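# Lift the lid off a cardboard box with two hands

## Task

Remove the box's lid entirely so that no part of it sits on the rim or extends over the opening. The box must be left standing upright with its contents still inside. Because the box is cardboard, gripping or pressing its lid too hard can reduce the score.

## Robot and tools

Robot: two arms in a physics simulation. left_arm carries a left hand and right_arm a right hand. Each hand has three fingers (index, middle, ring) and a thumb, driven by sixteen motors. The calibrated bases are left_arm at (-0.038, +0.336, +0.011) m and right_arm at (-0.033, -0.287, +0.021) m, both facing roughly along +x. A two-camera stand is bolted to the floor behind the arms. A loose object may occasionally get a brief shove from outside.

Scene frame: the origin is level with the table top, halfway between the nominal bases. +z is up, +x points out over the table, and left_arm sits on the +y side. Image left and right do not correspond to the arm names. Reported hand-point positions (metres) and quaternions (wxyz) are in this frame and may be off by a few centimetres, more at long reach.

Hand point axes (right hand): +z runs along straight fingers toward the tips, +x crosses the palm away from the thumb, and +y points out of the palm face, which lies at y = -0.062. Straight fingertips end about 0.139 m beyond the knuckles at z = -0.017. A rigid mast near the wrist on the palm side (x +0.05 to +0.10, z -0.16 to -0.11, out to y = +0.06) can strike things. The left hand is a mirror image, so its +x points toward the thumb and the mast's x values flip sign. The right arm's elbow sags under load, so command it somewhat higher than you want it to end up.

Tool execute_actions(actions, cameras). actions is a list of actions. Each action is a table of up to 15 rows, one per 1/30 s step, and a short table repeats its last row until 15 steps are done. Each action lasts 0.5 s. Each row is a single flat list of 48 numbers covering both arms, every value in [-1, 1]:
1-6: left_arm dx, dy, dz, rx, ry, rz
7-22: left hand motors
23-24: left current_limit, speed
25-30: right_arm dx, dy, dz, rx, ry, rz
31-46: right hand motors
47-48: right current_limit, speed.
The arm values are offsets, not poses. They are measured along the scene-frame axes from that arm's Hand target at the moment the action begins. Every row in the action counts from that same starting target, not from the previous row. Sending an identical offset again moves the arm further. Scale: 1.0 equals 0.6 m of translation or 180 degrees of rotation. rx, ry, rz form one rotation vector about the Hand target's position. A translation longer than 1.0 may be shortened along its direction. Each step, the commanded orientation is clipped to within 40 degrees of the measured one, and position takes priority if both cannot be reached.

Hand motor order, used for rows and for every per-motor result list: index_mcp, index_abd, index_pip, index_dip, thumb_cmc, thumb_axl, thumb_mcp, thumb_ipl, middle_mcp, middle_abd, middle_pip, middle_dip, ring_mcp, ring_abd, ring_pip, ring_dip. These are absolute goal angles scaled linearly between each hinge's stops, not offsets. +1 curls a finger joint toward the palm. The straight settings are: _mcp -0.75, _abd 0.00, _pip -0.58, _dip -0.70, thumb_cmc -0.71, thumb_axl -0.68, thumb_mcp -0.23, thumb_ipl -0.17. thumb_cmc toward +1 swings the thumb in front of the palm. current_limit maps -1..+1 to 0..550 mA, with a floor of 11 mA. speed sets the joint rate to (speed+1)/2 of 8.5 rad/s. Initial values are +0.4 and -0.6. A zero in a hand slot is a real goal. To leave a hand unchanged, send back its hand_goal, hand_current_limit and hand_speed.

cameras: a list of names (cam_head_left, cam_head_right, cam_high), ["all"], or []. If it is omitted, all cameras are returned for an empty actions list and none otherwise. An unknown name invalidates the whole call. An empty actions list returns the state, the images and the scene number.

Tool zoom_image(camera, region): region is [x0, y0, x1, y1] in image pixels, origin at the top left, at most 504 by 504. It works only on cameras present in the latest images. All three cameras are 896x504.

Tool finished_scene(scene): ends the scene numbered 1 or 2 and cannot be undone. Calls made afterward in the same reply run in the next scene. The goal must still hold once the robot lets go.

Results: Hand target is the last commanded pose after clipping, and later offsets count from it. The hand point often stops short of it. An all-zero action asks for the target again, and if the hand still falls short, send the missing distance as an offset. Offsets of a few centimetres are normal in free air and do not indicate contact. Joint velocities "within noise" means the arm is still. Joint torques include gravity and carry offsets and noise. Per motor, the results give hand_goal, hand_measured, hand_current_ma (positive means pushing toward -1) and hand_state, which is one of moving, goal, blocked or overload. A finger squeezes only while its goal lies past the object's surface. A current of 495 mA or more held for 5 s shuts that motor down for 10 s. MOTOR HOT appears near 85 °C, and at 100 °C that arm drops and is unavailable for 30-60 s. Reaching far, carrying loads or pushing against something unreachable all raise motor temperature.

Avoid: squeezing or pressing the cardboard lid hard, dropping the lid or releasing it while it moves, knocking the box over or spilling its contents, anything leaving the table, strong hits on fixed or heavy objects, and the two hands touching or one hand gripping the other. Arm stops lose any commands sent during them. Time spent thinking also passes in the scene. Smooth, low-effort motion is preferred.

Each tool is called after "Emit:" as a command line: name --argument value for each argument, lists and objects as JSON in quotes; but a table of rows of numbers goes row by row, as --pt "numbers of a row", without its own name.

## Session

Emit:
execute_actions --actions '[]'

Scene clock: 0.00 s.
left_arm: end_effector_position=(+0.3323, +0.0926, +0.2275) hand_goal=(-0.754, +0.000, -0.576, -0.696, -0.714, -0.678, -0.226, -0.168, -0.754, +0.000, -0.576, -0.696, -0.754, +0.000, -0.576, -0.696) hand_measured=(-0.754, +0.000, -0.576, -0.696, -0.714, -0.678, -0.226, -0.168, -0.754, +0.000, -0.576, -0.696, -0.754, +0.000, -0.576, -0.696) hand_current_ma=(+0, +0, +0, +0, +0, +0, +0, +0, +0, +0, +0, +0, +0, +0, +0, +0) hand_state=(goal, goal, goal, goal, goal, goal, goal, goal, goal, goal, goal, goal, goal, goal, goal, goal) hand_current_limit=0.40 hand_speed=-0.60 end_effector_quat_wxyz=(+0.215, +0.733, +0.405, +0.502) | right_arm: end_effector_position=(+0.6890, +0.0656, +0.3223) hand_goal=(-0.754, +0.000, -0.576, -0.696, -0.714, -0.678, -0.226, -0.168, -0.754, +0.000, -0.576, -0.696, -0.754, +0.000, -0.576, -0.696) hand_measured=(-0.754, +0.000, -0.576, -0.696, -0.714, -0.678, -0.226, -0.168, -0.754, +0.000, -0.576, -0.696, -0.754, +0.000, -0.576, -0.696) hand_current_ma=(+0, +0, +0, +0, +0, +0, +0, +0, +0, +0, +0, +0, +0, +0, +0, +0) hand_state=(goal, goal, goal, goal, goal, goal, goal, goal, goal, goal, goal, goal, goal, goal, goal, goal) hand_current_limit=0.40 hand_speed=-0.60 end_effector_quat_wxyz=(-0.002, +0.774, +0.597, +0.212)
Joint positions: left_arm=[-0.896 1.18 0.475 0.012 -0.887 0.09] | right_arm=[0.538 2.173 2.461 -1.435 -0.052 0.807]
Joint velocities: within noise
Joint torques (N m): no reading
Heat: left arm: hottest shoulder 30 °C; right arm: hottest waist 29 °C.
Hand target: left_arm +0.3354, +0.0855, +0.2409; +0.228, +0.726, +0.407, +0.505 | right_arm +0.6930, +0.0640, +0.3503; +0.004, +0.769, +0.593, +0.238

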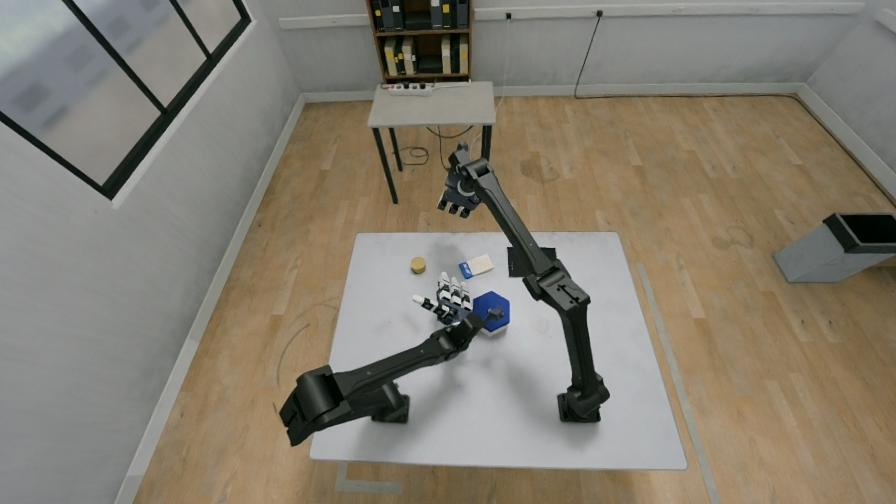

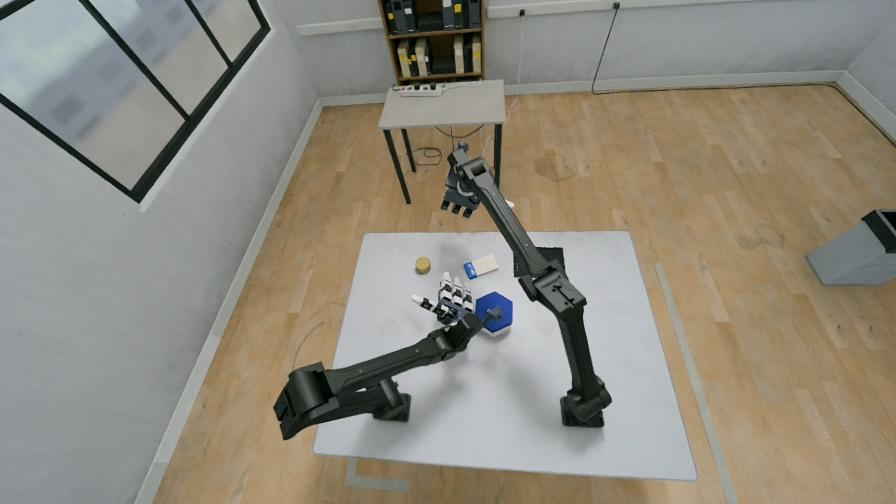

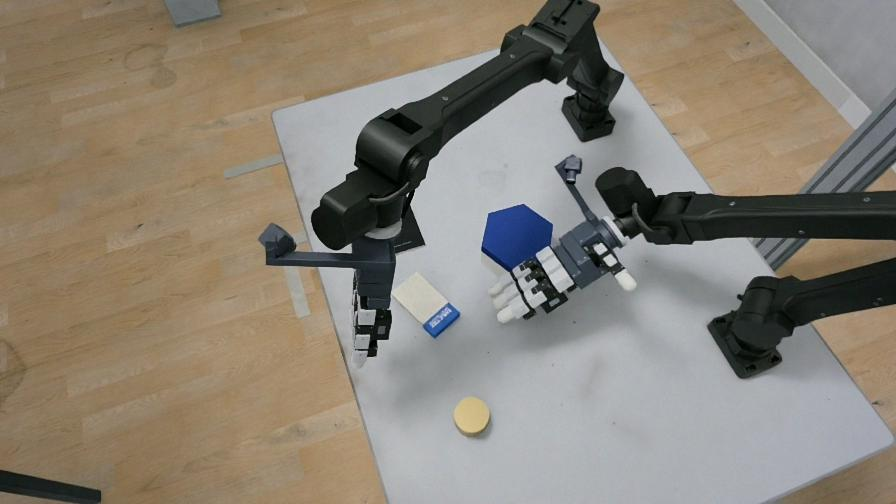

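Emit:
zoom_image --camera "cam_high" --region '[420, 140, 660, 340]'

Emit:
zoom_image --camera "cam_head_right" --region '[400, 230, 580, 360]'

Emit:
zoom_image --camera "cam_head_left" --region '[400, 230, 580, 360]'

Scaled by 2.100 from the camera's 896x504 image, which has a finer 1280x720 frame.

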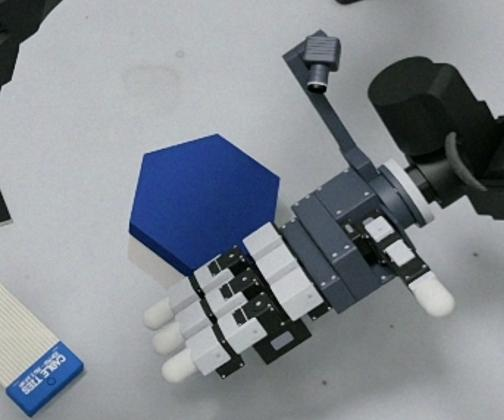

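Scaled by 2.800 from the camera's 896x504 image, which has a finer 1280x720 frame.

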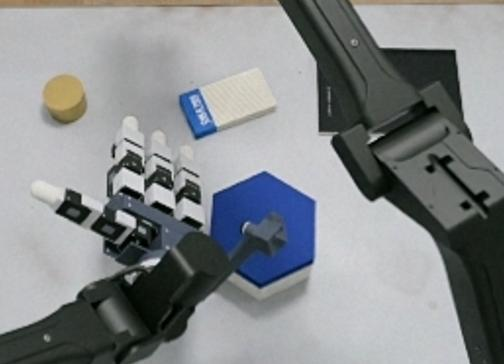

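Scaled by 2.800 from the camera's 896x504 image, which has a finer 1280x720 frame.

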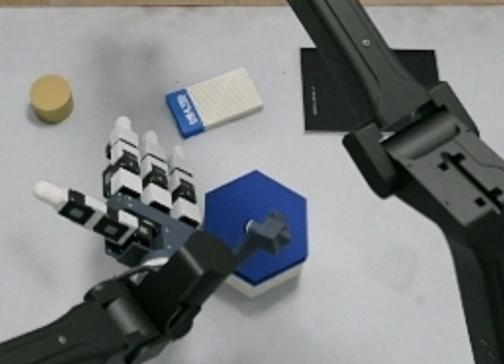

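Emit:
zoom_image --camera "cam_high" --region '[540, 60, 660, 150]'

Emit:
zoom_image --camera "cam_high" --region '[690, 260, 810, 390]'

Emit:
zoom_image --camera "cam_head_left" --region '[350, 370, 430, 430]'

Emit:
zoom_image --camera "cam_head_left" --region '[540, 370, 620, 430]'

Emit:
zoom_image --camera "cam_high" --region '[470, 190, 570, 280]'

Scaled by 4.200 from the camera's 896x504 image, which has a finer 1280x720 frame.

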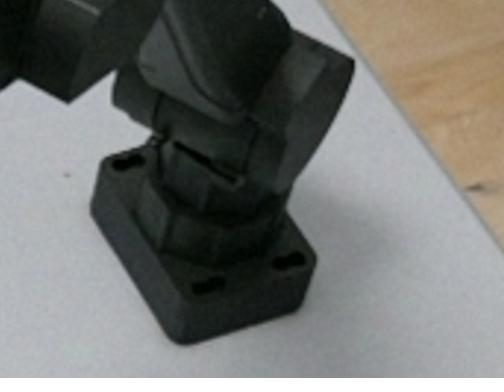

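Scaled by 3.877 from the camera's 896x504 image, which has a finer 1280x720 frame.

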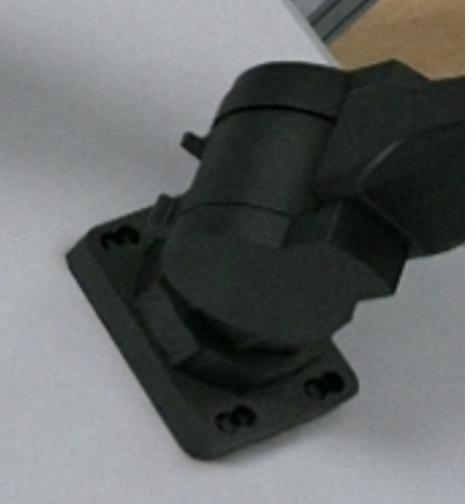

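Scaled by 6.300 from the camera's 896x504 image, which has a finer 1280x720 frame.

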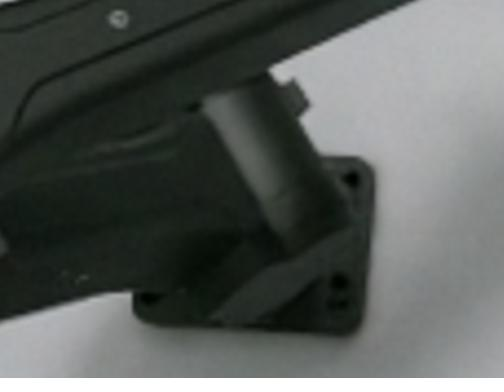

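Scaled by 6.300 from the camera's 896x504 image, which has a finer 1280x720 frame.

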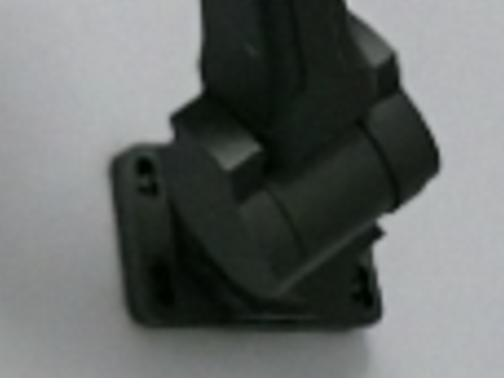

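Scaled by 5.040 from the camera's 896x504 image, which has a finer 1280x720 frame.

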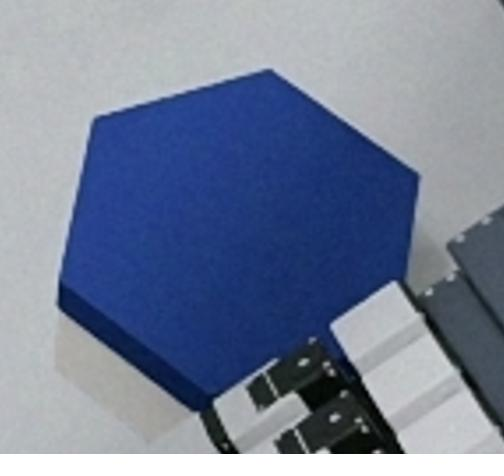

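Emit:
execute_actions --actions '[[[0,0,0.04,0,0,0,-0.754,0,-0.576,-0.696,-0.714,-0.678,-0.226,-0.168,-0.754,0,-0.576,-0.696,-0.754,0,-0.576,-0.696,0.4,-0.6,-0.0675,-0.1345,0.01,0,0,-0.0403,-0.754,0,-0.576,-0.696,-0.714,-0.678,-0.226,-0.168,-0.754,0,-0.576,-0.696,-0.754,0,-0.576,-0.696,0.4,-0.6]],[[0,0,0.04,0,0,0,-0.754,0,-0.576,-0.696,-0.714,-0.678,-0.226,-0.168,-0.754,0,-0.576,-0.696,-0.754,0,-0.576,-0.696,0.4,-0.6,-0.0675,-0.1345,0.01,0,0,-0.0403,-0.754,0,-0.576,-0.696,-0.714,-0.678,-0.226,-0.168,-0.754,0,-0.576,-0.696,-0.754,0,-0.576,-0.696,0.4,-0.6]],[[0,0,0.04,0.05,0.013,-0.013,-0.754,0,-0.576,-0.696,-0.714,-0.678,-0.226,-0.168,-0.754,0,-0.576,-0.696,-0.754,0,-0.576,-0.696,0.4,-0.6,-0.0675,-0.1345,0.01,0,0,-0.0403,-0.754,0,-0.576,-0.696,-0.714,-0.678,-0.226,-0.168,-0.754,0,-0.576,-0.696,-0.754,0,-0.576,-0.696,0.4,-0.6]]]'

Scene clock: 166.43 s.
left_arm: end_effector_position=(+0.3258, +0.0895, +0.2947) hand_goal=(-0.754, +0.000, -0.576, -0.696, -0.714, -0.678, -0.226, -0.168, -0.754, +0.000, -0.576, -0.696, -0.754, +0.000, -0.576, -0.696) hand_measured=(-0.760, +0.000, -0.576, -0.696, -0.720, -0.678, -0.226, -0.168, -0.760, +0.000, -0.576, -0.696, -0.760, +0.000, -0.576, -0.696) hand_current_ma=(-1, +0, +0, +0, -1, +0, +0, +0, -1, +0, +0, +0, -1, +0, +0, +0) hand_state=(goal, goal, goal, goal, goal, goal, goal, goal, goal, goal, goal, goal, goal, goal, goal, goal) hand_current_limit=0.40 hand_speed=-0.60 end_effector_quat_wxyz=(+0.171, +0.764, +0.356, +0.510) | right_arm: end_effector_position=(+0.5694, -0.1813, +0.3544) hand_goal=(-0.754, +0.000, -0.576, -0.696, -0.714, -0.678, -0.226, -0.168, -0.754, +0.000, -0.576, -0.696, -0.754, +0.000, -0.576, -0.696) hand_measured=(-0.756, +0.000, -0.576, -0.696, -0.716, -0.678, -0.222, -0.168, -0.756, +0.000, -0.576, -0.696, -0.756, +0.000, -0.576, -0.696) hand_current_ma=(-3, +0, +1, +0, -5, +2, +14, +1, -3, +0, +1, +0, -3, +0, +1, +0) hand_state=(goal, goal, goal, goal, goal, goal, goal, goal, goal, goal, goal, goal, goal, goal, goal, goal) hand_current_limit=0.40 hand_speed=-0.60 end_effector_quat_wxyz=(+0.045, +0.870, +0.441, +0.215)
Joint positions: left_arm=[-0.897 0.994 0.598 -0.333 -0.887 0.206] | right_arm=[0.314 1.574 1.66 -1.215 0.023 0.944]
Joint torques (N m): left_arm=[0.5 -5.54 11.78 0.94 -0.49 0.26] | right_arm=[-0.44 -15.21 10.14 2.15 0.03 -0.01]
Heat: left arm: hottest elbow 41 °C; right arm: hottest elbow 39 °C.
Hand target: left_arm +0.3354, +0.0855, +0.3129; +0.172, +0.760, +0.356, +0.516 | right_arm +0.5715, -0.1781, +0.3683; +0.049, +0.867, +0.437, +0.233
Off the commanded pose: left_arm 0.021 m, 1 deg | right_arm 0.014 m, 2 deg.

Emit:
execute_actions --actions '[[[0,0,0,0.132,0.0357,-0.0362,-0.754,0,-0.576,-0.696,0,-0.678,-0.226,-0.168,-0.754,0,-0.576,-0.696,-0.754,0,-0.576,-0.696,0.4,-0.6,-0.0675,-0.1345,0.01,0,0,-0.0403,-0.754,0,-0.576,-0.696,-0.714,-0.678,-0.226,-0.168,-0.754,0,-0.576,-0.696,-0.754,0,-0.576,-0.696,0.4,-0.6]],[[0,0,0,0.132,0.0357,-0.0362,-0.6,0,-0.358,-0.333,0.571,-0.678,-0.5,0,-0.6,0,-0.358,-0.333,-0.754,0,-0.576,-0.696,0.4,-0.6,-0.0675,-0.1345,0.01,0,0,-0.0403,-0.754,0,-0.576,-0.696,-0.714,-0.678,-0.226,-0.168,-0.754,0,-0.576,-0.696,-0.754,0,-0.576,-0.696,0.4,-0.6]],[[0,0,0,0.132,0.0357,-0.0362,-0.479,0,-0.358,-0.333,0.571,-0.678,-0.73,0.319,-0.479,0,-0.358,-0.333,-0.754,0,-0.576,-0.696,0.4,-0.6,-0.0675,-0.1345,0.01,0,0,-0.0403,-0.754,0,-0.576,-0.696,-0.714,-0.678,-0.226,-0.168,-0.754,0,-0.576,-0.696,-0.754,0,-0.576,-0.696,0.4,-0.6]]]' --cameras '["cam_high","cam_head_left"]'

Scene clock: 176.53 s.
left_arm: end_effector_position=(+0.3298, +0.0911, +0.2910) hand_goal=(-0.480, +0.000, -0.358, -0.334, +0.570, -0.678, -0.730, +0.318, -0.480, +0.000, -0.358, -0.334, -0.754, +0.000, -0.576, -0.696) hand_measured=(-0.478, +0.002, -0.360, -0.336, +0.576, -0.678, -0.722, +0.316, -0.478, +0.002, -0.360, -0.336, -0.750, +0.004, -0.574, -0.696) hand_current_ma=(+0, +0, +0, +0, +1, +0, +3, +0, +0, +0, +0, +0, +1, +0, +0, +0) hand_state=(goal, goal, goal, goal, goal, goal, goal, goal, goal, goal, goal, goal, goal, goal, goal, goal) hand_current_limit=0.40 hand_speed=-0.60 end_effector_quat_wxyz=(-0.287, +0.837, -0.117, +0.451) | right_arm: end_effector_position=(+0.4506, -0.4238, +0.3761) hand_goal=(-0.754, +0.000, -0.576, -0.696, -0.714, -0.678, -0.226, -0.168, -0.754, +0.000, -0.576, -0.696, -0.754, +0.000, -0.576, -0.696) hand_measured=(-0.754, +0.000, -0.576, -0.696, -0.718, -0.678, -0.222, -0.168, -0.754, +0.000, -0.576, -0.696, -0.754, +0.000, -0.576, -0.696) hand_current_ma=(-1, +0, +1, +0, -7, +2, +14, +2, -2, +0, +0, +0, -2, +0, +0, +0) hand_state=(goal, goal, goal, goal, goal, goal, goal, goal, goal, goal, goal, goal, goal, goal, goal, goal) hand_current_limit=0.40 hand_speed=-0.60 end_effector_quat_wxyz=(+0.088, +0.939, +0.257, +0.212)
Joint positions: left_arm=[-0.824 1.046 0.937 -0.899 -1.041 1.337] | right_arm=[-0.111 1.277 1.404 -1.236 0.007 0.926]
Joint torques (N m): left_arm=[-0.03 -7.71 11.69 1.35 -0.61 0.16] | right_arm=[-0.5 -10.64 9.78 1.35 -0.14 -0.22]
Heat: left arm: hottest elbow 42 °C; right arm: hottest elbow 39 °C.
Hand target: left_arm +0.3354, +0.0855, +0.3129; -0.277, +0.834, -0.111, +0.465 | right_arm +0.4500, -0.4202, +0.3863; +0.092, +0.934, +0.266, +0.219
Off the commanded pose: left_arm 0.023 m, 2 deg | right_arm 0.011 m, 2 deg.
Images, in order (width x height): cam_head_left 896x504, cam_high 896x504.

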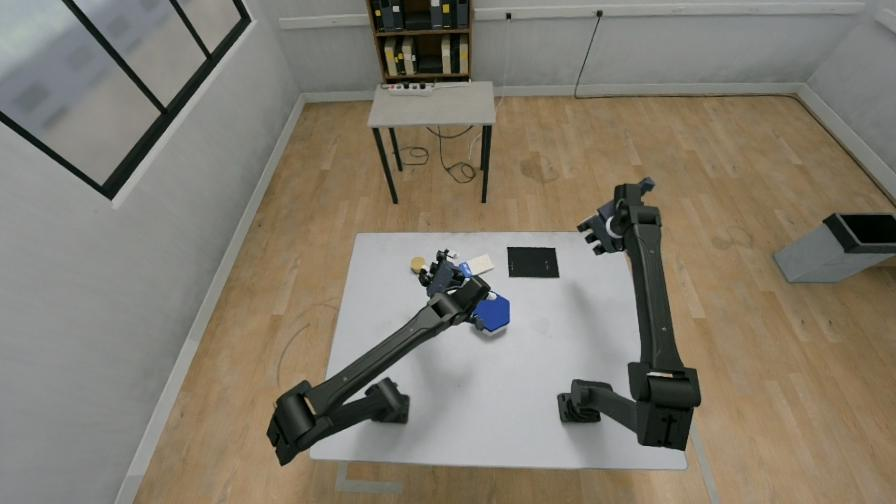

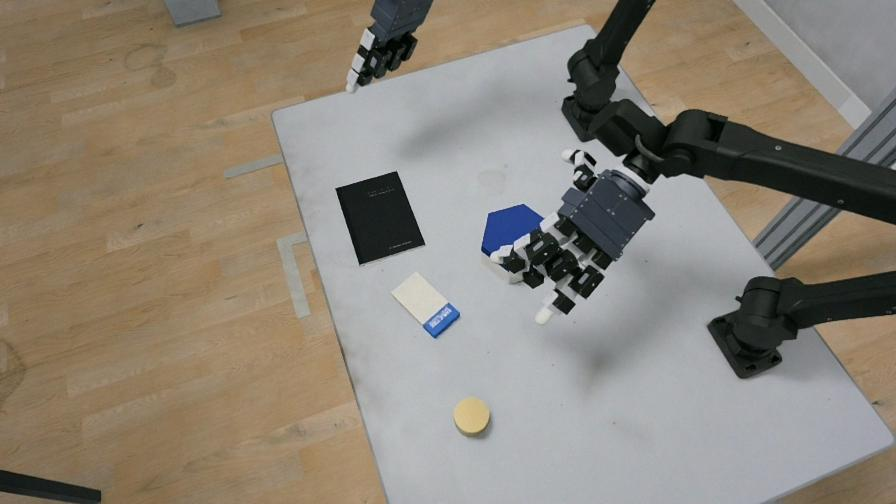

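Emit:
execute_actions --actions '[[[-0.0173,-0.0677,0,0.132,0.036,-0.036,-0.479,0,-0.358,-0.333,0.571,-0.678,-0.73,0.319,-0.479,0,-0.358,-0.333,-0.754,0,-0.576,-0.696,0.4,-0.6,0,0,0,0,0,0,-0.754,0,-0.576,-0.696,-0.714,-0.678,-0.226,-0.168,-0.754,0,-0.576,-0.696,-0.754,0,-0.576,-0.696,0.4,-0.6]],[[-0.0173,-0.0677,-0.05,0.132,0.036,-0.036,-0.479,0,-0.358,-0.333,0.571,-0.678,-0.73,0.319,-0.479,0,-0.358,-0.333,-0.754,0,-0.576,-0.696,0.4,-0.6,0,0,0,0,0,0,-0.754,0,-0.576,-0.696,-0.714,-0.678,-0.226,-0.168,-0.754,0,-0.576,-0.696,-0.754,0,-0.576,-0.696,0.4,-0.6]],[[0,0,-0.05,0,0,0,-0.479,0,-0.358,-0.333,0.571,-0.678,-0.73,0.319,-0.479,0,-0.358,-0.333,-0.754,0,-0.576,-0.696,0.4,-0.6,0,0,0,0,0,0,-0.754,0,-0.576,-0.696,-0.714,-0.678,-0.226,-0.168,-0.754,0,-0.576,-0.696,-0.754,0,-0.576,-0.696,0.4,-0.6]]]' --cameras '["all"]'

Emit:
zoom_image --camera "cam_high" --region '[440, 130, 680, 330]'

Emit:
zoom_image --camera "cam_head_right" --region '[420, 250, 560, 350]'

Emit:
zoom_image --camera "cam_head_left" --region '[420, 250, 560, 350]'

Scene clock: 186.70 s.
left_arm: end_effector_position=(+0.3103, +0.0053, +0.2525) hand_goal=(-0.480, +0.000, -0.358, -0.334, +0.570, -0.678, -0.730, +0.318, -0.480, +0.000, -0.358, -0.334, -0.754, +0.000, -0.576, -0.696) hand_measured=(-0.470, +0.002, -0.358, -0.336, +0.572, -0.678, -0.724, +0.316, -0.470, +0.002, -0.358, -0.336, -0.744, +0.002, -0.572, -0.696) hand_current_ma=(+3, +0, +0, +0, +0, +0, +1, +0, +3, +0, +0, +0, +3, +0, +0, +0) hand_state=(goal, goal, goal, goal, goal, goal, goal, goal, goal, goal, goal, goal, goal, goal, goal, goal) hand_current_limit=0.40 hand_speed=-0.60 end_effector_quat_wxyz=(-0.522, +0.679, -0.412, +0.312) | right_arm: end_effector_position=(+0.4506, -0.4238, +0.3761) hand_goal=(-0.754, +0.000, -0.576, -0.696, -0.714, -0.678, -0.226, -0.168, -0.754, +0.000, -0.576, -0.696, -0.754, +0.000, -0.576, -0.696) hand_measured=(-0.754, +0.000, -0.576, -0.696, -0.718, -0.678, -0.222, -0.168, -0.754, +0.000, -0.576, -0.696, -0.754, +0.000, -0.576, -0.696) hand_current_ma=(-1, +0, +1, +0, -7, +2, +14, +2, -2, +0, +0, +0, -2, +0, +0, +0) hand_state=(goal, goal, goal, goal, goal, goal, goal, goal, goal, goal, goal, goal, goal, goal, goal, goal) hand_current_limit=0.40 hand_speed=-0.60 end_effector_quat_wxyz=(+0.088, +0.939, +0.257, +0.212)
Joint positions: left_arm=[-1.049 1.473 1.284 -1.307 -1.306 1.656] | right_arm=[-0.111 1.277 1.404 -1.236 0.007 0.926]
Joint torques (N m): left_arm=[-0.32 -13.45 8.23 0.87 -1.01 0.21] | right_arm=[-0.5 -10.64 9.8 1.35 -0.14 -0.22]
Heat: left arm: hottest elbow 41 °C; right arm: hottest elbow 39 °C.
Hand target: left_arm +0.3147, +0.0043, +0.2529; -0.521, +0.680, -0.409, +0.314 | right_arm +0.4500, -0.4202, +0.3863; +0.092, +0.934, +0.266, +0.219
Off the commanded pose: left_arm 0.004 m, 1 deg | right_arm 0.011 m, 2 deg.

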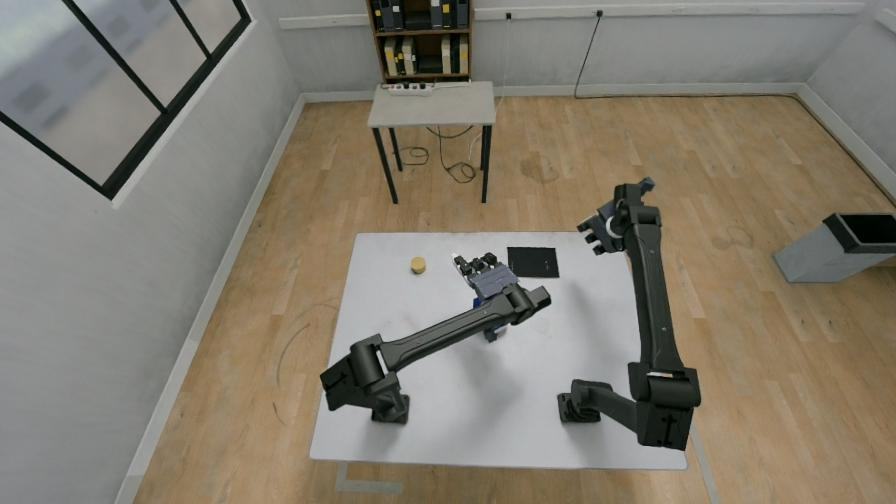

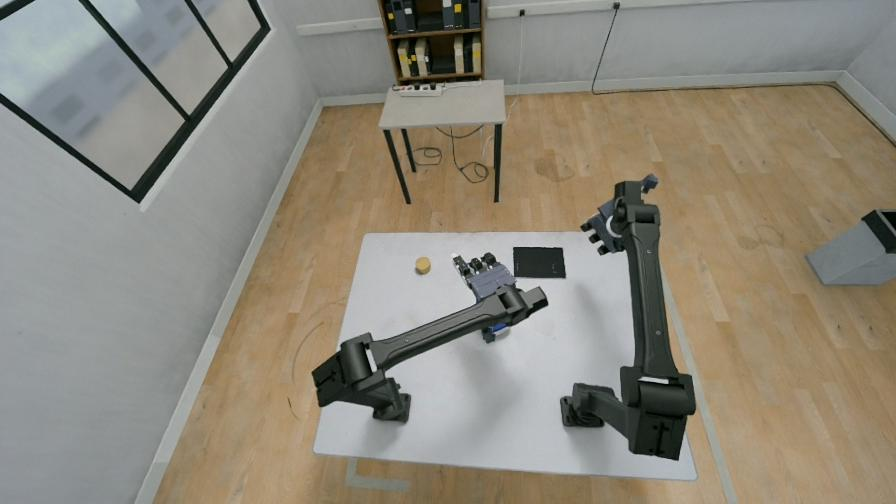

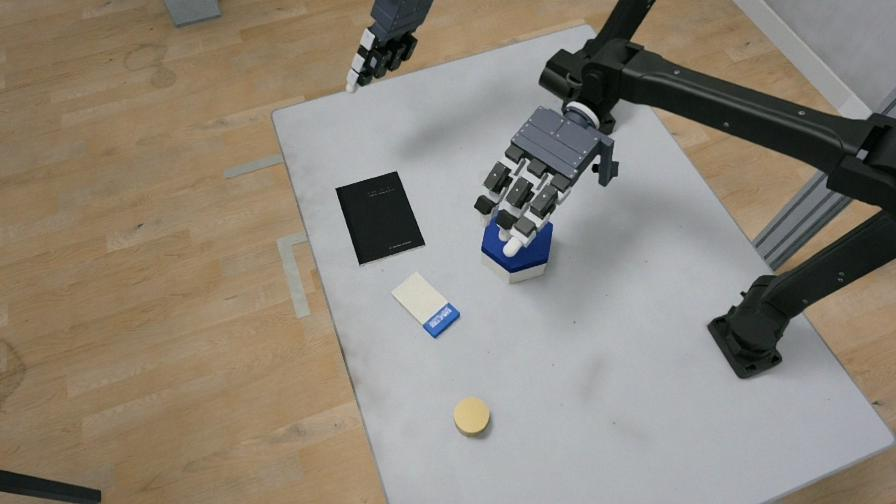

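Scaled by 2.100 from the camera's 896x504 image, which has a finer 1280x720 frame.

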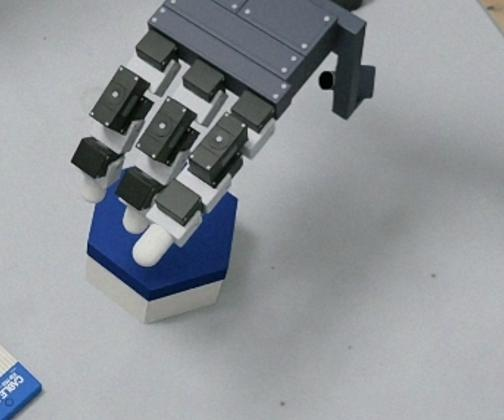

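Scaled by 3.600 from the camera's 896x504 image, which has a finer 1280x720 frame.

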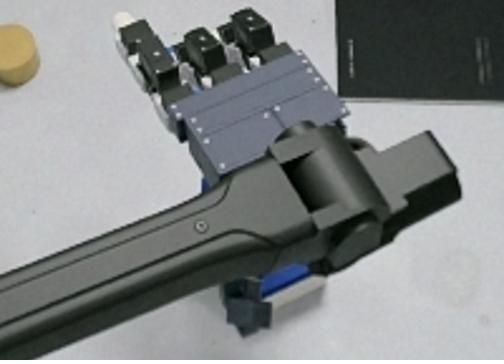

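Scaled by 3.600 from the camera's 896x504 image, which has a finer 1280x720 frame.

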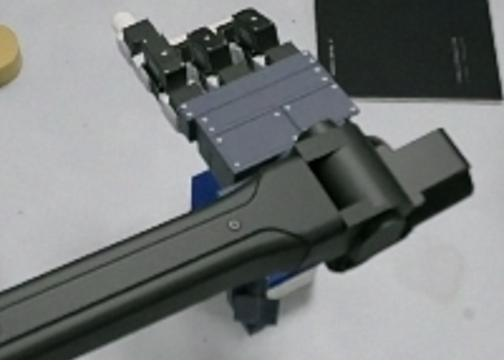

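Emit:
execute_actions --actions '[[[0.006,-0.002,-0.0667,0,0,0,-0.479,0,-0.358,-0.333,0.571,-0.678,-0.73,0.319,-0.479,0,-0.358,-0.333,-0.754,0,-0.576,-0.696,0.4,-0.6,0,0,0,0,0,0,-0.754,0,-0.576,-0.696,-0.714,-0.678,-0.226,-0.168,-0.754,0,-0.576,-0.696,-0.754,0,-0.576,-0.696,0.4,-0.6]],[[0,0,-0.0667,0,0,0,-0.479,0,-0.358,-0.333,0.571,-0.678,-0.73,0.319,-0.479,0,-0.358,-0.333,-0.754,0,-0.576,-0.696,0.4,-0.6,0,0,0,0,0,0,-0.754,0,-0.576,-0.696,-0.714,-0.678,-0.226,-0.168,-0.754,0,-0.576,-0.696,-0.754,0,-0.576,-0.696,0.4,-0.6]],[[0,0,-0.0667,0,0,0,-0.479,0,-0.358,-0.333,0.571,-0.678,-0.73,0.319,-0.479,0,-0.358,-0.333,-0.754,0,-0.576,-0.696,0.4,-0.6,0,0,0,0,0,0,-0.754,0,-0.576,-0.696,-0.714,-0.678,-0.226,-0.168,-0.754,0,-0.576,-0.696,-0.754,0,-0.576,-0.696,0.4,-0.6]]]' --cameras '["cam_high","cam_head_right"]'

Emit:
zoom_image --camera "cam_high" --region '[450, 140, 630, 300]'

Emit:
zoom_image --camera "cam_head_right" --region '[420, 250, 560, 350]'

Scene clock: 198.73 s.
left_arm: end_effector_position=(+0.3114, +0.0037, +0.1289) hand_goal=(-0.480, +0.000, -0.358, -0.334, +0.570, -0.678, -0.730, +0.318, -0.480, +0.000, -0.358, -0.334, -0.754, +0.000, -0.576, -0.696) hand_measured=(-0.470, +0.002, -0.358, -0.336, +0.572, -0.678, -0.724, +0.316, -0.470, +0.002, -0.358, -0.336, -0.744, +0.002, -0.572, -0.696) hand_current_ma=(+3, +0, +0, +0, +0, +0, +1, +0, +3, +0, +0, +0, +3, +0, +0, +0) hand_state=(goal, goal, goal, goal, goal, goal, goal, goal, goal, goal, goal, goal, goal, goal, goal, goal) hand_current_limit=0.40 hand_speed=-0.60 end_effector_quat_wxyz=(-0.522, +0.677, -0.413, +0.312) | right_arm: end_effector_position=(+0.4506, -0.4238, +0.3761) hand_goal=(-0.754, +0.000, -0.576, -0.696, -0.714, -0.678, -0.226, -0.168, -0.754, +0.000, -0.576, -0.696, -0.754, +0.000, -0.576, -0.696) hand_measured=(-0.754, +0.000, -0.576, -0.696, -0.718, -0.678, -0.222, -0.168, -0.754, +0.000, -0.576, -0.696, -0.754, +0.000, -0.576, -0.696) hand_current_ma=(-1, +0, +1, +0, -7, +2, +14, +2, -2, +0, +0, +0, -2, +0, +0, +0) hand_state=(goal, goal, goal, goal, goal, goal, goal, goal, goal, goal, goal, goal, goal, goal, goal, goal) hand_current_limit=0.40 hand_speed=-0.60 end_effector_quat_wxyz=(+0.088, +0.939, +0.257, +0.212)
Joint positions: left_arm=[-1.049 1.589 1.071 -0.968 -1.308 1.667] | right_arm=[-0.111 1.277 1.404 -1.236 0.007 0.926]
Joint torques (N m): left_arm=[0.56 -15.21 7.76 0.81 -0.94 0.27] | right_arm=[-0.56 -10.64 9.8 1.35 -0.14 -0.22]
Heat: left arm: hottest elbow 41 °C; right arm: hottest elbow 39 °C.
Hand target: left_arm +0.3183, +0.0031, +0.1329; -0.521, +0.680, -0.409, +0.314 | right_arm +0.4500, -0.4202, +0.3863; +0.092, +0.934, +0.266, +0.219
Off the commanded pose: left_arm 0.008 m, 1 deg | right_arm 0.011 m, 2 deg.
Images, in order (width x height): cam_head_right 896x504, cam_high 896x504.

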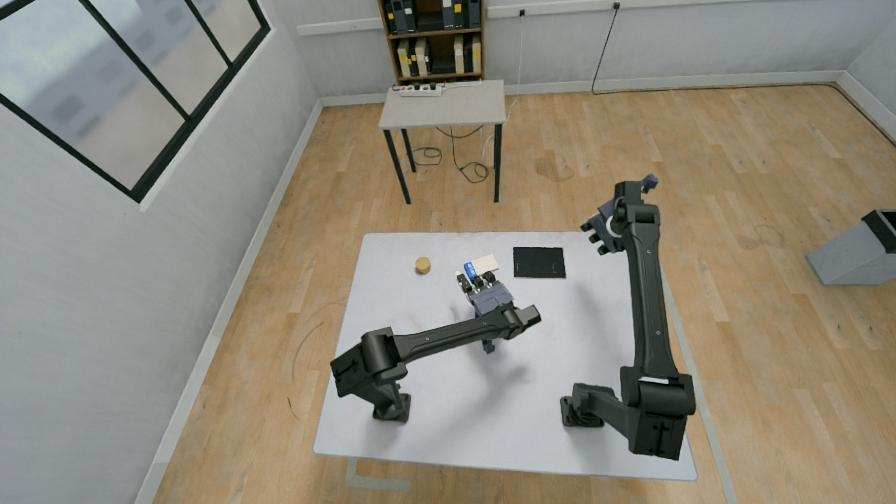

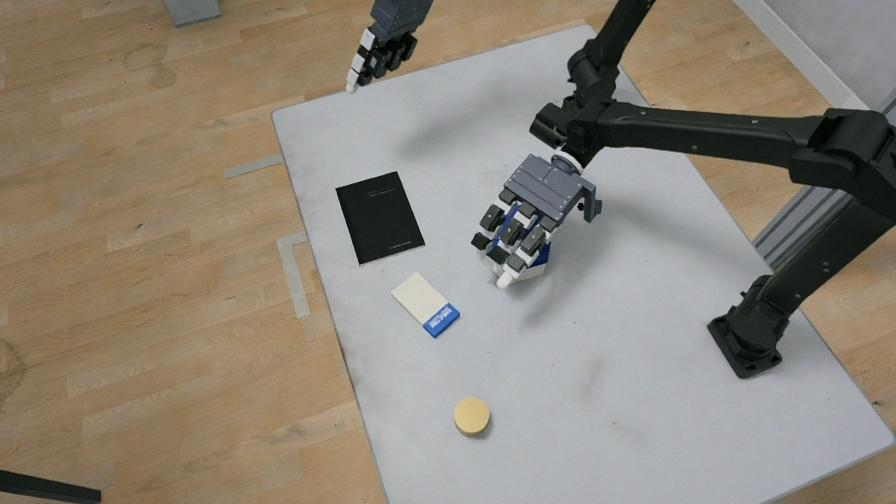

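Scaled by 2.800 from the camera's 896x504 image, which has a finer 1280x720 frame.

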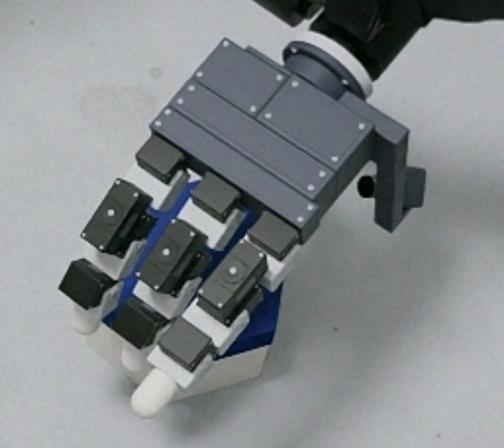

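Scaled by 3.600 from the camera's 896x504 image, which has a finer 1280x720 frame.

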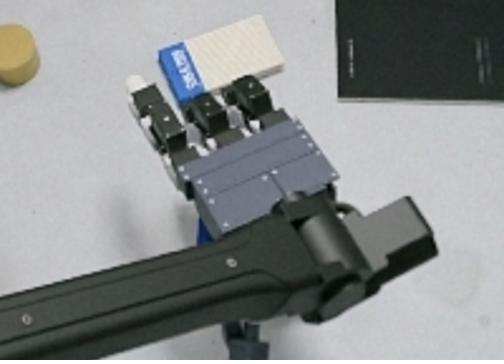

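Emit:
execute_actions --actions '[[[0.004,0,-0.0416,0,0,0,-0.479,0,-0.358,-0.333,0.571,-0.678,-0.73,0.319,-0.479,0,-0.358,-0.333,-0.754,0,-0.576,-0.696,0.4,-0.6,0,0,0,0,0,0,-0.754,0,-0.576,-0.696,-0.714,-0.678,-0.226,-0.168,-0.754,0,-0.576,-0.696,-0.754,0,-0.576,-0.696,0.4,-0.6]],[[0.002,0,-0.0166,0,0,0,-0.479,0,-0.358,-0.333,0.571,-0.678,-0.73,0.319,-0.479,0,-0.358,-0.333,-0.754,0,-0.576,-0.696,0.4,-0.6,0,0,0,0,0,0,-0.754,0,-0.576,-0.696,-0.714,-0.678,-0.226,-0.168,-0.754,0,-0.576,-0.696,-0.754,0,-0.576,-0.696,0.4,-0.6]]]' --cameras '["cam_high"]'

Emit:
zoom_image --camera "cam_high" --region '[450, 150, 610, 300]'

Scene clock: 213.63 s.
left_arm: end_effector_position=(+0.3141, -0.0008, +0.1021) hand_goal=(-0.480, +0.000, -0.358, -0.334, +0.570, -0.678, -0.730, +0.318, -0.480, +0.000, -0.358, -0.334, -0.754, +0.000, -0.576, -0.696) hand_measured=(-0.470, +0.002, -0.358, -0.336, +0.572, -0.678, -0.724, +0.316, -0.470, +0.002, -0.358, -0.336, -0.744, +0.002, -0.572, -0.696) hand_current_ma=(+3, +0, +0, +0, +0, +0, +1, +0, +3, +0, +0, +0, +3, +0, +0, +0) hand_state=(goal, goal, goal, goal, goal, goal, goal, goal, goal, goal, goal, goal, goal, goal, goal, goal) hand_current_limit=0.40 hand_speed=-0.60 end_effector_quat_wxyz=(-0.519, +0.678, -0.411, +0.321) | right_arm: end_effector_position=(+0.4506, -0.4238, +0.3761) hand_goal=(-0.754, +0.000, -0.576, -0.696, -0.714, -0.678, -0.226, -0.168, -0.754, +0.000, -0.576, -0.696, -0.754, +0.000, -0.576, -0.696) hand_measured=(-0.754, +0.000, -0.576, -0.696, -0.718, -0.678, -0.222, -0.168, -0.754, +0.000, -0.576, -0.696, -0.754, +0.000, -0.576, -0.696) hand_current_ma=(-1, +0, +1, +0, -7, +2, +14, +2, -2, +0, +0, +0, -2, +0, +0, +0) hand_state=(goal, goal, goal, goal, goal, goal, goal, goal, goal, goal, goal, goal, goal, goal, goal, goal) hand_current_limit=0.40 hand_speed=-0.60 end_effector_quat_wxyz=(+0.088, +0.939, +0.257, +0.212)
Joint positions: left_arm=[-1.049 1.627 1.032 -0.848 -1.309 1.693] | right_arm=[-0.111 1.277 1.404 -1.236 0.007 0.926]
Joint torques (N m): left_arm=[0.73 -13.57 7.02 0.76 -0.85 0.29] | right_arm=[-0.56 -10.64 9.8 1.35 -0.14 -0.22]
Heat: left arm: hottest elbow 40 °C; right arm: hottest elbow 38 °C.
Hand target: left_arm +0.3219, +0.0031, +0.0980; -0.521, +0.680, -0.409, +0.314 | right_arm +0.4500, -0.4202, +0.3863; +0.092, +0.934, +0.266, +0.219
Off the commanded pose: left_arm 0.010 m, 1 deg | right_arm 0.011 m, 2 deg.
Images, in order (width x height): cam_high 896x504.

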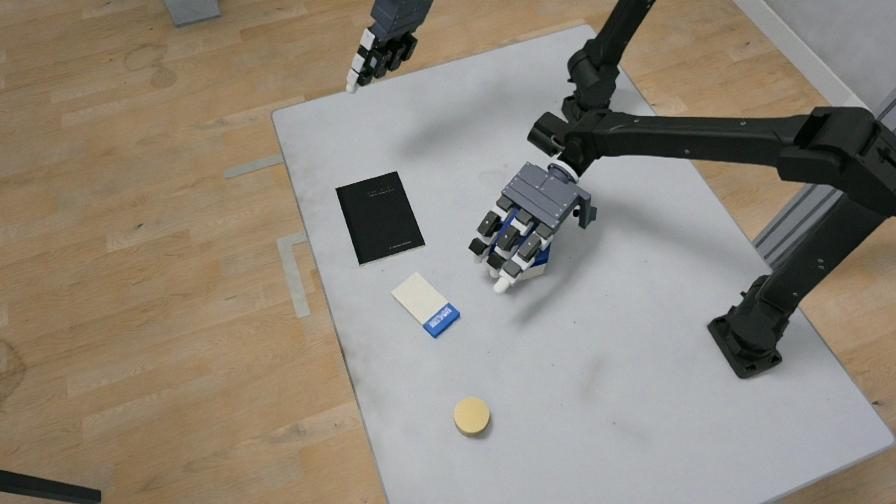

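Scaled by 3.150 from the camera's 896x504 image, which has a finer 1280x720 frame.

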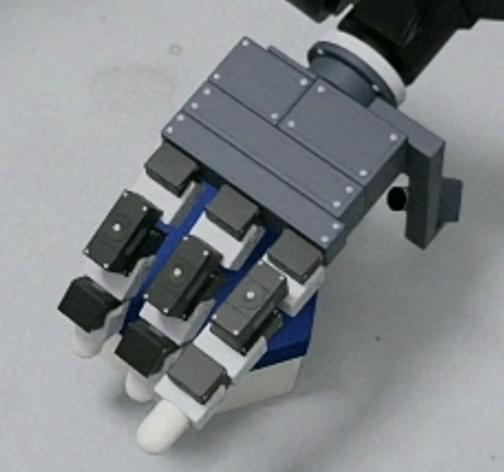

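Emit:
execute_actions --actions '[[[0.0,0.004,-0.0217,0,0,0,-0.479,0,-0.358,-0.333,0.571,-0.678,-0.73,0.319,-0.479,0,-0.358,-0.333,-0.754,0,-0.576,-0.696,0.4,-0.6,0,0,0,0,0,0,-0.754,0,-0.576,-0.696,-0.714,-0.678,-0.226,-0.168,-0.754,0,-0.576,-0.696,-0.754,0,-0.576,-0.696,0.4,-0.6]],[[0.0,0,-0.0217,0,0,0,-0.479,0,-0.358,-0.333,0.571,-0.678,-0.73,0.319,-0.479,0,-0.358,-0.333,-0.754,0,-0.576,-0.696,0.4,-0.6,0,0,0,0,0,0,-0.754,0,-0.576,-0.696,-0.714,-0.678,-0.226,-0.168,-0.754,0,-0.576,-0.696,-0.754,0,-0.576,-0.696,0.4,-0.6]]]' --cameras '["cam_high"]'

Emit:
zoom_image --camera "cam_high" --region '[450, 160, 610, 310]'

Scene clock: 221.23 s.
left_arm: end_effector_position=(+0.3144, +0.0024, +0.0750) hand_goal=(-0.480, +0.000, -0.358, -0.334, +0.570, -0.678, -0.730, +0.318, -0.480, +0.000, -0.358, -0.334, -0.754, +0.000, -0.576, -0.696) hand_measured=(-0.470, +0.002, -0.358, -0.336, +0.572, -0.678, -0.724, +0.316, -0.470, +0.002, -0.358, -0.336, -0.744, +0.002, -0.572, -0.696) hand_current_ma=(+3, +0, +0, +0, +0, +0, +1, +0, +3, +0, +0, +0, +3, +0, +0, +0) hand_state=(goal, goal, goal, goal, goal, goal, goal, goal, goal, goal, goal, goal, goal, goal, goal, goal) hand_current_limit=0.40 hand_speed=-0.60 end_effector_quat_wxyz=(-0.519, +0.678, -0.411, +0.319) | right_arm: end_effector_position=(+0.4506, -0.4238, +0.3761) hand_goal=(-0.754, +0.000, -0.576, -0.696, -0.714, -0.678, -0.226, -0.168, -0.754, +0.000, -0.576, -0.696, -0.754, +0.000, -0.576, -0.696) hand_measured=(-0.754, +0.000, -0.576, -0.696, -0.718, -0.678, -0.222, -0.168, -0.754, +0.000, -0.576, -0.696, -0.754, +0.000, -0.576, -0.696) hand_current_ma=(-1, +0, +1, +0, -7, +2, +14, +2, -2, +0, +0, +0, -2, +0, +0, +0) hand_state=(goal, goal, goal, goal, goal, goal, goal, goal, goal, goal, goal, goal, goal, goal, goal, goal) hand_current_limit=0.40 hand_speed=-0.60 end_effector_quat_wxyz=(+0.088, +0.939, +0.257, +0.212)
Joint positions: left_arm=[-1.045 1.666 0.995 -0.766 -1.308 1.704] | right_arm=[-0.111 1.277 1.404 -1.236 0.007 0.926]
Joint torques (N m): left_arm=[0.73 -14.27 6.78 0.87 -0.87 0.27] | right_arm=[-0.56 -10.64 9.78 1.36 -0.14 -0.22]
Heat: left arm: hottest elbow 39 °C; right arm: hottest elbow 38 °C.
Hand target: left_arm +0.3219, +0.0055, +0.0719; -0.521, +0.680, -0.409, +0.314 | right_arm +0.4500, -0.4202, +0.3863; +0.092, +0.934, +0.266, +0.219
Off the commanded pose: left_arm 0.009 m, 1 deg | right_arm 0.011 m, 2 deg.
Images, in order (width x height): cam_high 896x504.

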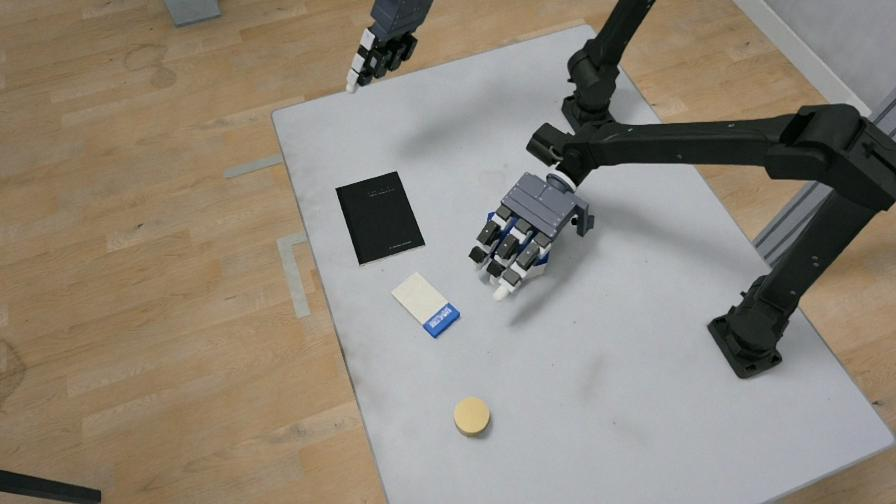

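Scaled by 3.150 from the camera's 896x504 image, which has a finer 1280x720 frame.

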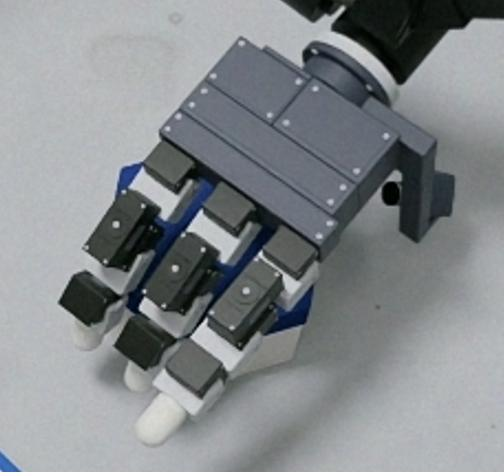

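Emit:
execute_actions --actions '[[[0,0,0,0,0,0,-0.479,0,-0.212,-0.333,0.571,-0.678,-0.618,0.319,-0.479,0,-0.212,-0.333,-0.754,0,-0.576,-0.696,-0.2,-0.8,0,0,0,0,0,0,-0.754,0,-0.576,-0.696,-0.714,-0.678,-0.226,-0.168,-0.754,0,-0.576,-0.696,-0.754,0,-0.576,-0.696,0.4,-0.6]],[[0,0,0,0,0,0,-0.479,0,-0.139,-0.333,0.571,-0.678,-0.562,0.319,-0.479,0,-0.139,-0.333,-0.754,0,-0.576,-0.696,-0.2,-0.9,0,0,0,0,0,0,-0.754,0,-0.576,-0.696,-0.714,-0.678,-0.226,-0.168,-0.754,0,-0.576,-0.696,-0.754,0,-0.576,-0.696,0.4,-0.6]]]' --cameras '["cam_high"]'

Emit:
zoom_image --camera "cam_high" --region '[450, 160, 610, 310]'

Scene clock: 229.07 s.
left_arm: end_effector_position=(+0.3144, +0.0024, +0.0750) hand_goal=(-0.480, +0.000, -0.140, -0.334, +0.570, -0.678, -0.562, +0.318, -0.480, +0.000, -0.140, -0.334, -0.754, +0.000, -0.576, -0.696) hand_measured=(-0.470, +0.002, -0.142, -0.336, +0.572, -0.678, -0.562, +0.316, -0.470, +0.002, -0.142, -0.336, -0.744, +0.002, -0.572, -0.696) hand_current_ma=(+3, +0, +0, +0, +0, +0, +0, +0, +3, +0, +0, +0, +3, +0, +0, +0) hand_state=(goal, goal, goal, goal, goal, goal, goal, goal, goal, goal, goal, goal, goal, goal, goal, goal) hand_current_limit=-0.20 hand_speed=-0.90 end_effector_quat_wxyz=(-0.519, +0.678, -0.411, +0.319) | right_arm: end_effector_position=(+0.4506, -0.4238, +0.3761) hand_goal=(-0.754, +0.000, -0.576, -0.696, -0.714, -0.678, -0.226, -0.168, -0.754, +0.000, -0.576, -0.696, -0.754, +0.000, -0.576, -0.696) hand_measured=(-0.754, +0.000, -0.576, -0.696, -0.718, -0.678, -0.222, -0.168, -0.754, +0.000, -0.576, -0.696, -0.754, +0.000, -0.576, -0.696) hand_current_ma=(-1, +0, +1, +0, -7, +2, +14, +2, -2, +0, +0, +0, -2, +0, +0, +0) hand_state=(goal, goal, goal, goal, goal, goal, goal, goal, goal, goal, goal, goal, goal, goal, goal, goal) hand_current_limit=0.40 hand_speed=-0.60 end_effector_quat_wxyz=(+0.088, +0.939, +0.257, +0.212)
Joint positions: left_arm=[-1.045 1.666 0.995 -0.766 -1.308 1.704] | right_arm=[-0.111 1.277 1.404 -1.236 0.007 0.926]
Joint torques (N m): left_arm=[-0.03 -14.27 6.83 0.83 -0.84 0.29] | right_arm=[-0.5 -10.64 9.8 1.35 -0.14 -0.22]
Heat: left arm: hottest elbow 39 °C; right arm: hottest elbow 38 °C.
Hand target: left_arm +0.3219, +0.0055, +0.0719; -0.521, +0.680, -0.409, +0.314 | right_arm +0.4500, -0.4202, +0.3863; +0.092, +0.934, +0.266, +0.219
Off the commanded pose: left_arm 0.009 m, 1 deg | right_arm 0.011 m, 2 deg.
Images, in order (width x height): cam_high 896x504.

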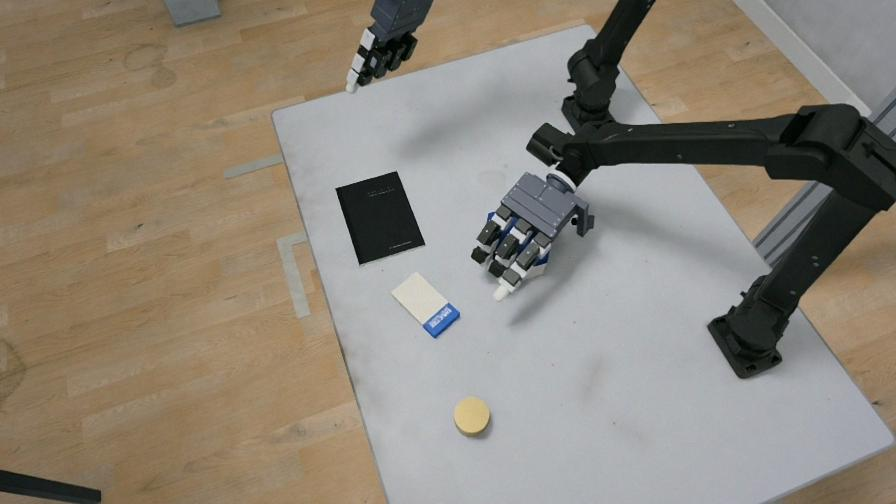

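Scaled by 3.150 from the camera's 896x504 image, which has a finer 1280x720 frame.

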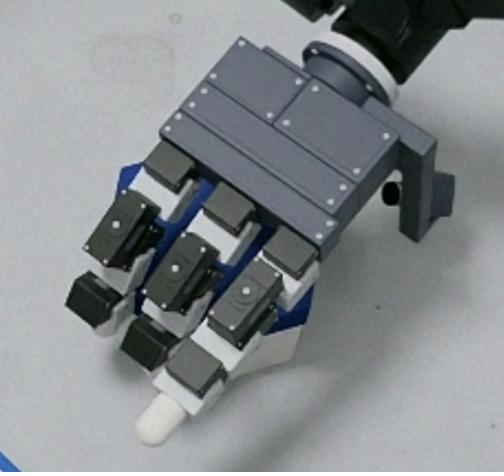

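Emit:
execute_actions --actions '[[[0,0,0,0,0,0,-0.479,0,-0.066,-0.333,0.571,-0.678,-0.506,0.3,-0.479,0,-0.066,-0.333,-0.754,0,-0.576,-0.696,-0.2,-0.9,0,0,0,0,0,0,-0.754,0,-0.576,-0.696,-0.714,-0.678,-0.226,-0.168,-0.754,0,-0.576,-0.696,-0.754,0,-0.576,-0.696,0.4,-0.6]]]' --cameras '["cam_high"]'

Emit:
zoom_image --camera "cam_high" --region '[450, 160, 610, 310]'

Scene clock: 235.10 s.
left_arm: end_effector_position=(+0.3149, +0.0030, +0.0750) hand_goal=(-0.480, +0.000, -0.066, -0.334, +0.570, -0.678, -0.506, +0.300, -0.480, +0.000, -0.066, -0.334, -0.754, +0.000, -0.576, -0.696) hand_measured=(-0.470, +0.002, -0.068, -0.336, +0.572, -0.678, -0.506, +0.302, -0.470, +0.002, -0.068, -0.336, -0.744, +0.002, -0.572, -0.696) hand_current_ma=(+3, +0, +0, +0, +0, +0, +0, +0, +3, +0, +0, +0, +3, +0, +0, +0) hand_state=(goal, goal, goal, goal, goal, goal, goal, goal, goal, goal, goal, goal, goal, goal, goal, goal) hand_current_limit=-0.20 hand_speed=-0.90 end_effector_quat_wxyz=(-0.519, +0.679, -0.410, +0.319) | right_arm: end_effector_position=(+0.4506, -0.4238, +0.3761) hand_goal=(-0.754, +0.000, -0.576, -0.696, -0.714, -0.678, -0.226, -0.168, -0.754, +0.000, -0.576, -0.696, -0.754, +0.000, -0.576, -0.696) hand_measured=(-0.754, +0.000, -0.576, -0.696, -0.718, -0.678, -0.222, -0.168, -0.754, +0.000, -0.576, -0.696, -0.754, +0.000, -0.576, -0.696) hand_current_ma=(-1, +0, +1, +0, -7, +2, +14, +2, -2, +0, +0, +0, -2, +0, +0, +0) hand_state=(goal, goal, goal, goal, goal, goal, goal, goal, goal, goal, goal, goal, goal, goal, goal, goal) hand_current_limit=0.40 hand_speed=-0.60 end_effector_quat_wxyz=(+0.088, +0.939, +0.257, +0.212)
Joint positions: left_arm=[-1.043 1.666 0.995 -0.766 -1.308 1.704] | right_arm=[-0.111 1.277 1.404 -1.236 0.007 0.926]
Joint torques (N m): left_arm=[0.85 -14.1 6.76 0.88 -0.86 0.27] | right_arm=[-0.5 -10.64 9.8 1.35 -0.14 -0.22]
Heat: left arm: hottest elbow 38 °C; right arm: hottest elbow 38 °C.
Hand target: left_arm +0.3219, +0.0055, +0.0719; -0.521, +0.680, -0.409, +0.314 | right_arm +0.4500, -0.4202, +0.3863; +0.092, +0.934, +0.266, +0.219
Off the commanded pose: left_arm 0.008 m, 1 deg | right_arm 0.011 m, 2 deg.
Images, in order (width x height): cam_high 896x504.

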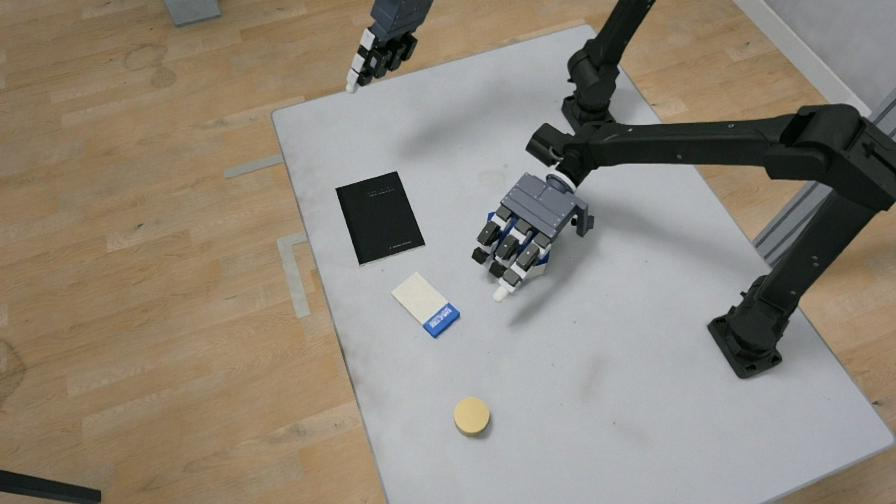

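Scaled by 3.150 from the camera's 896x504 image, which has a finer 1280x720 frame.

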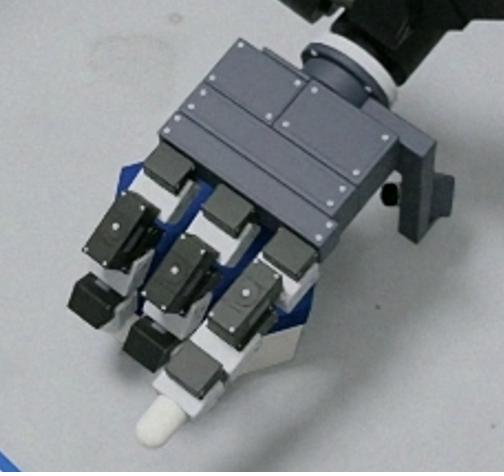

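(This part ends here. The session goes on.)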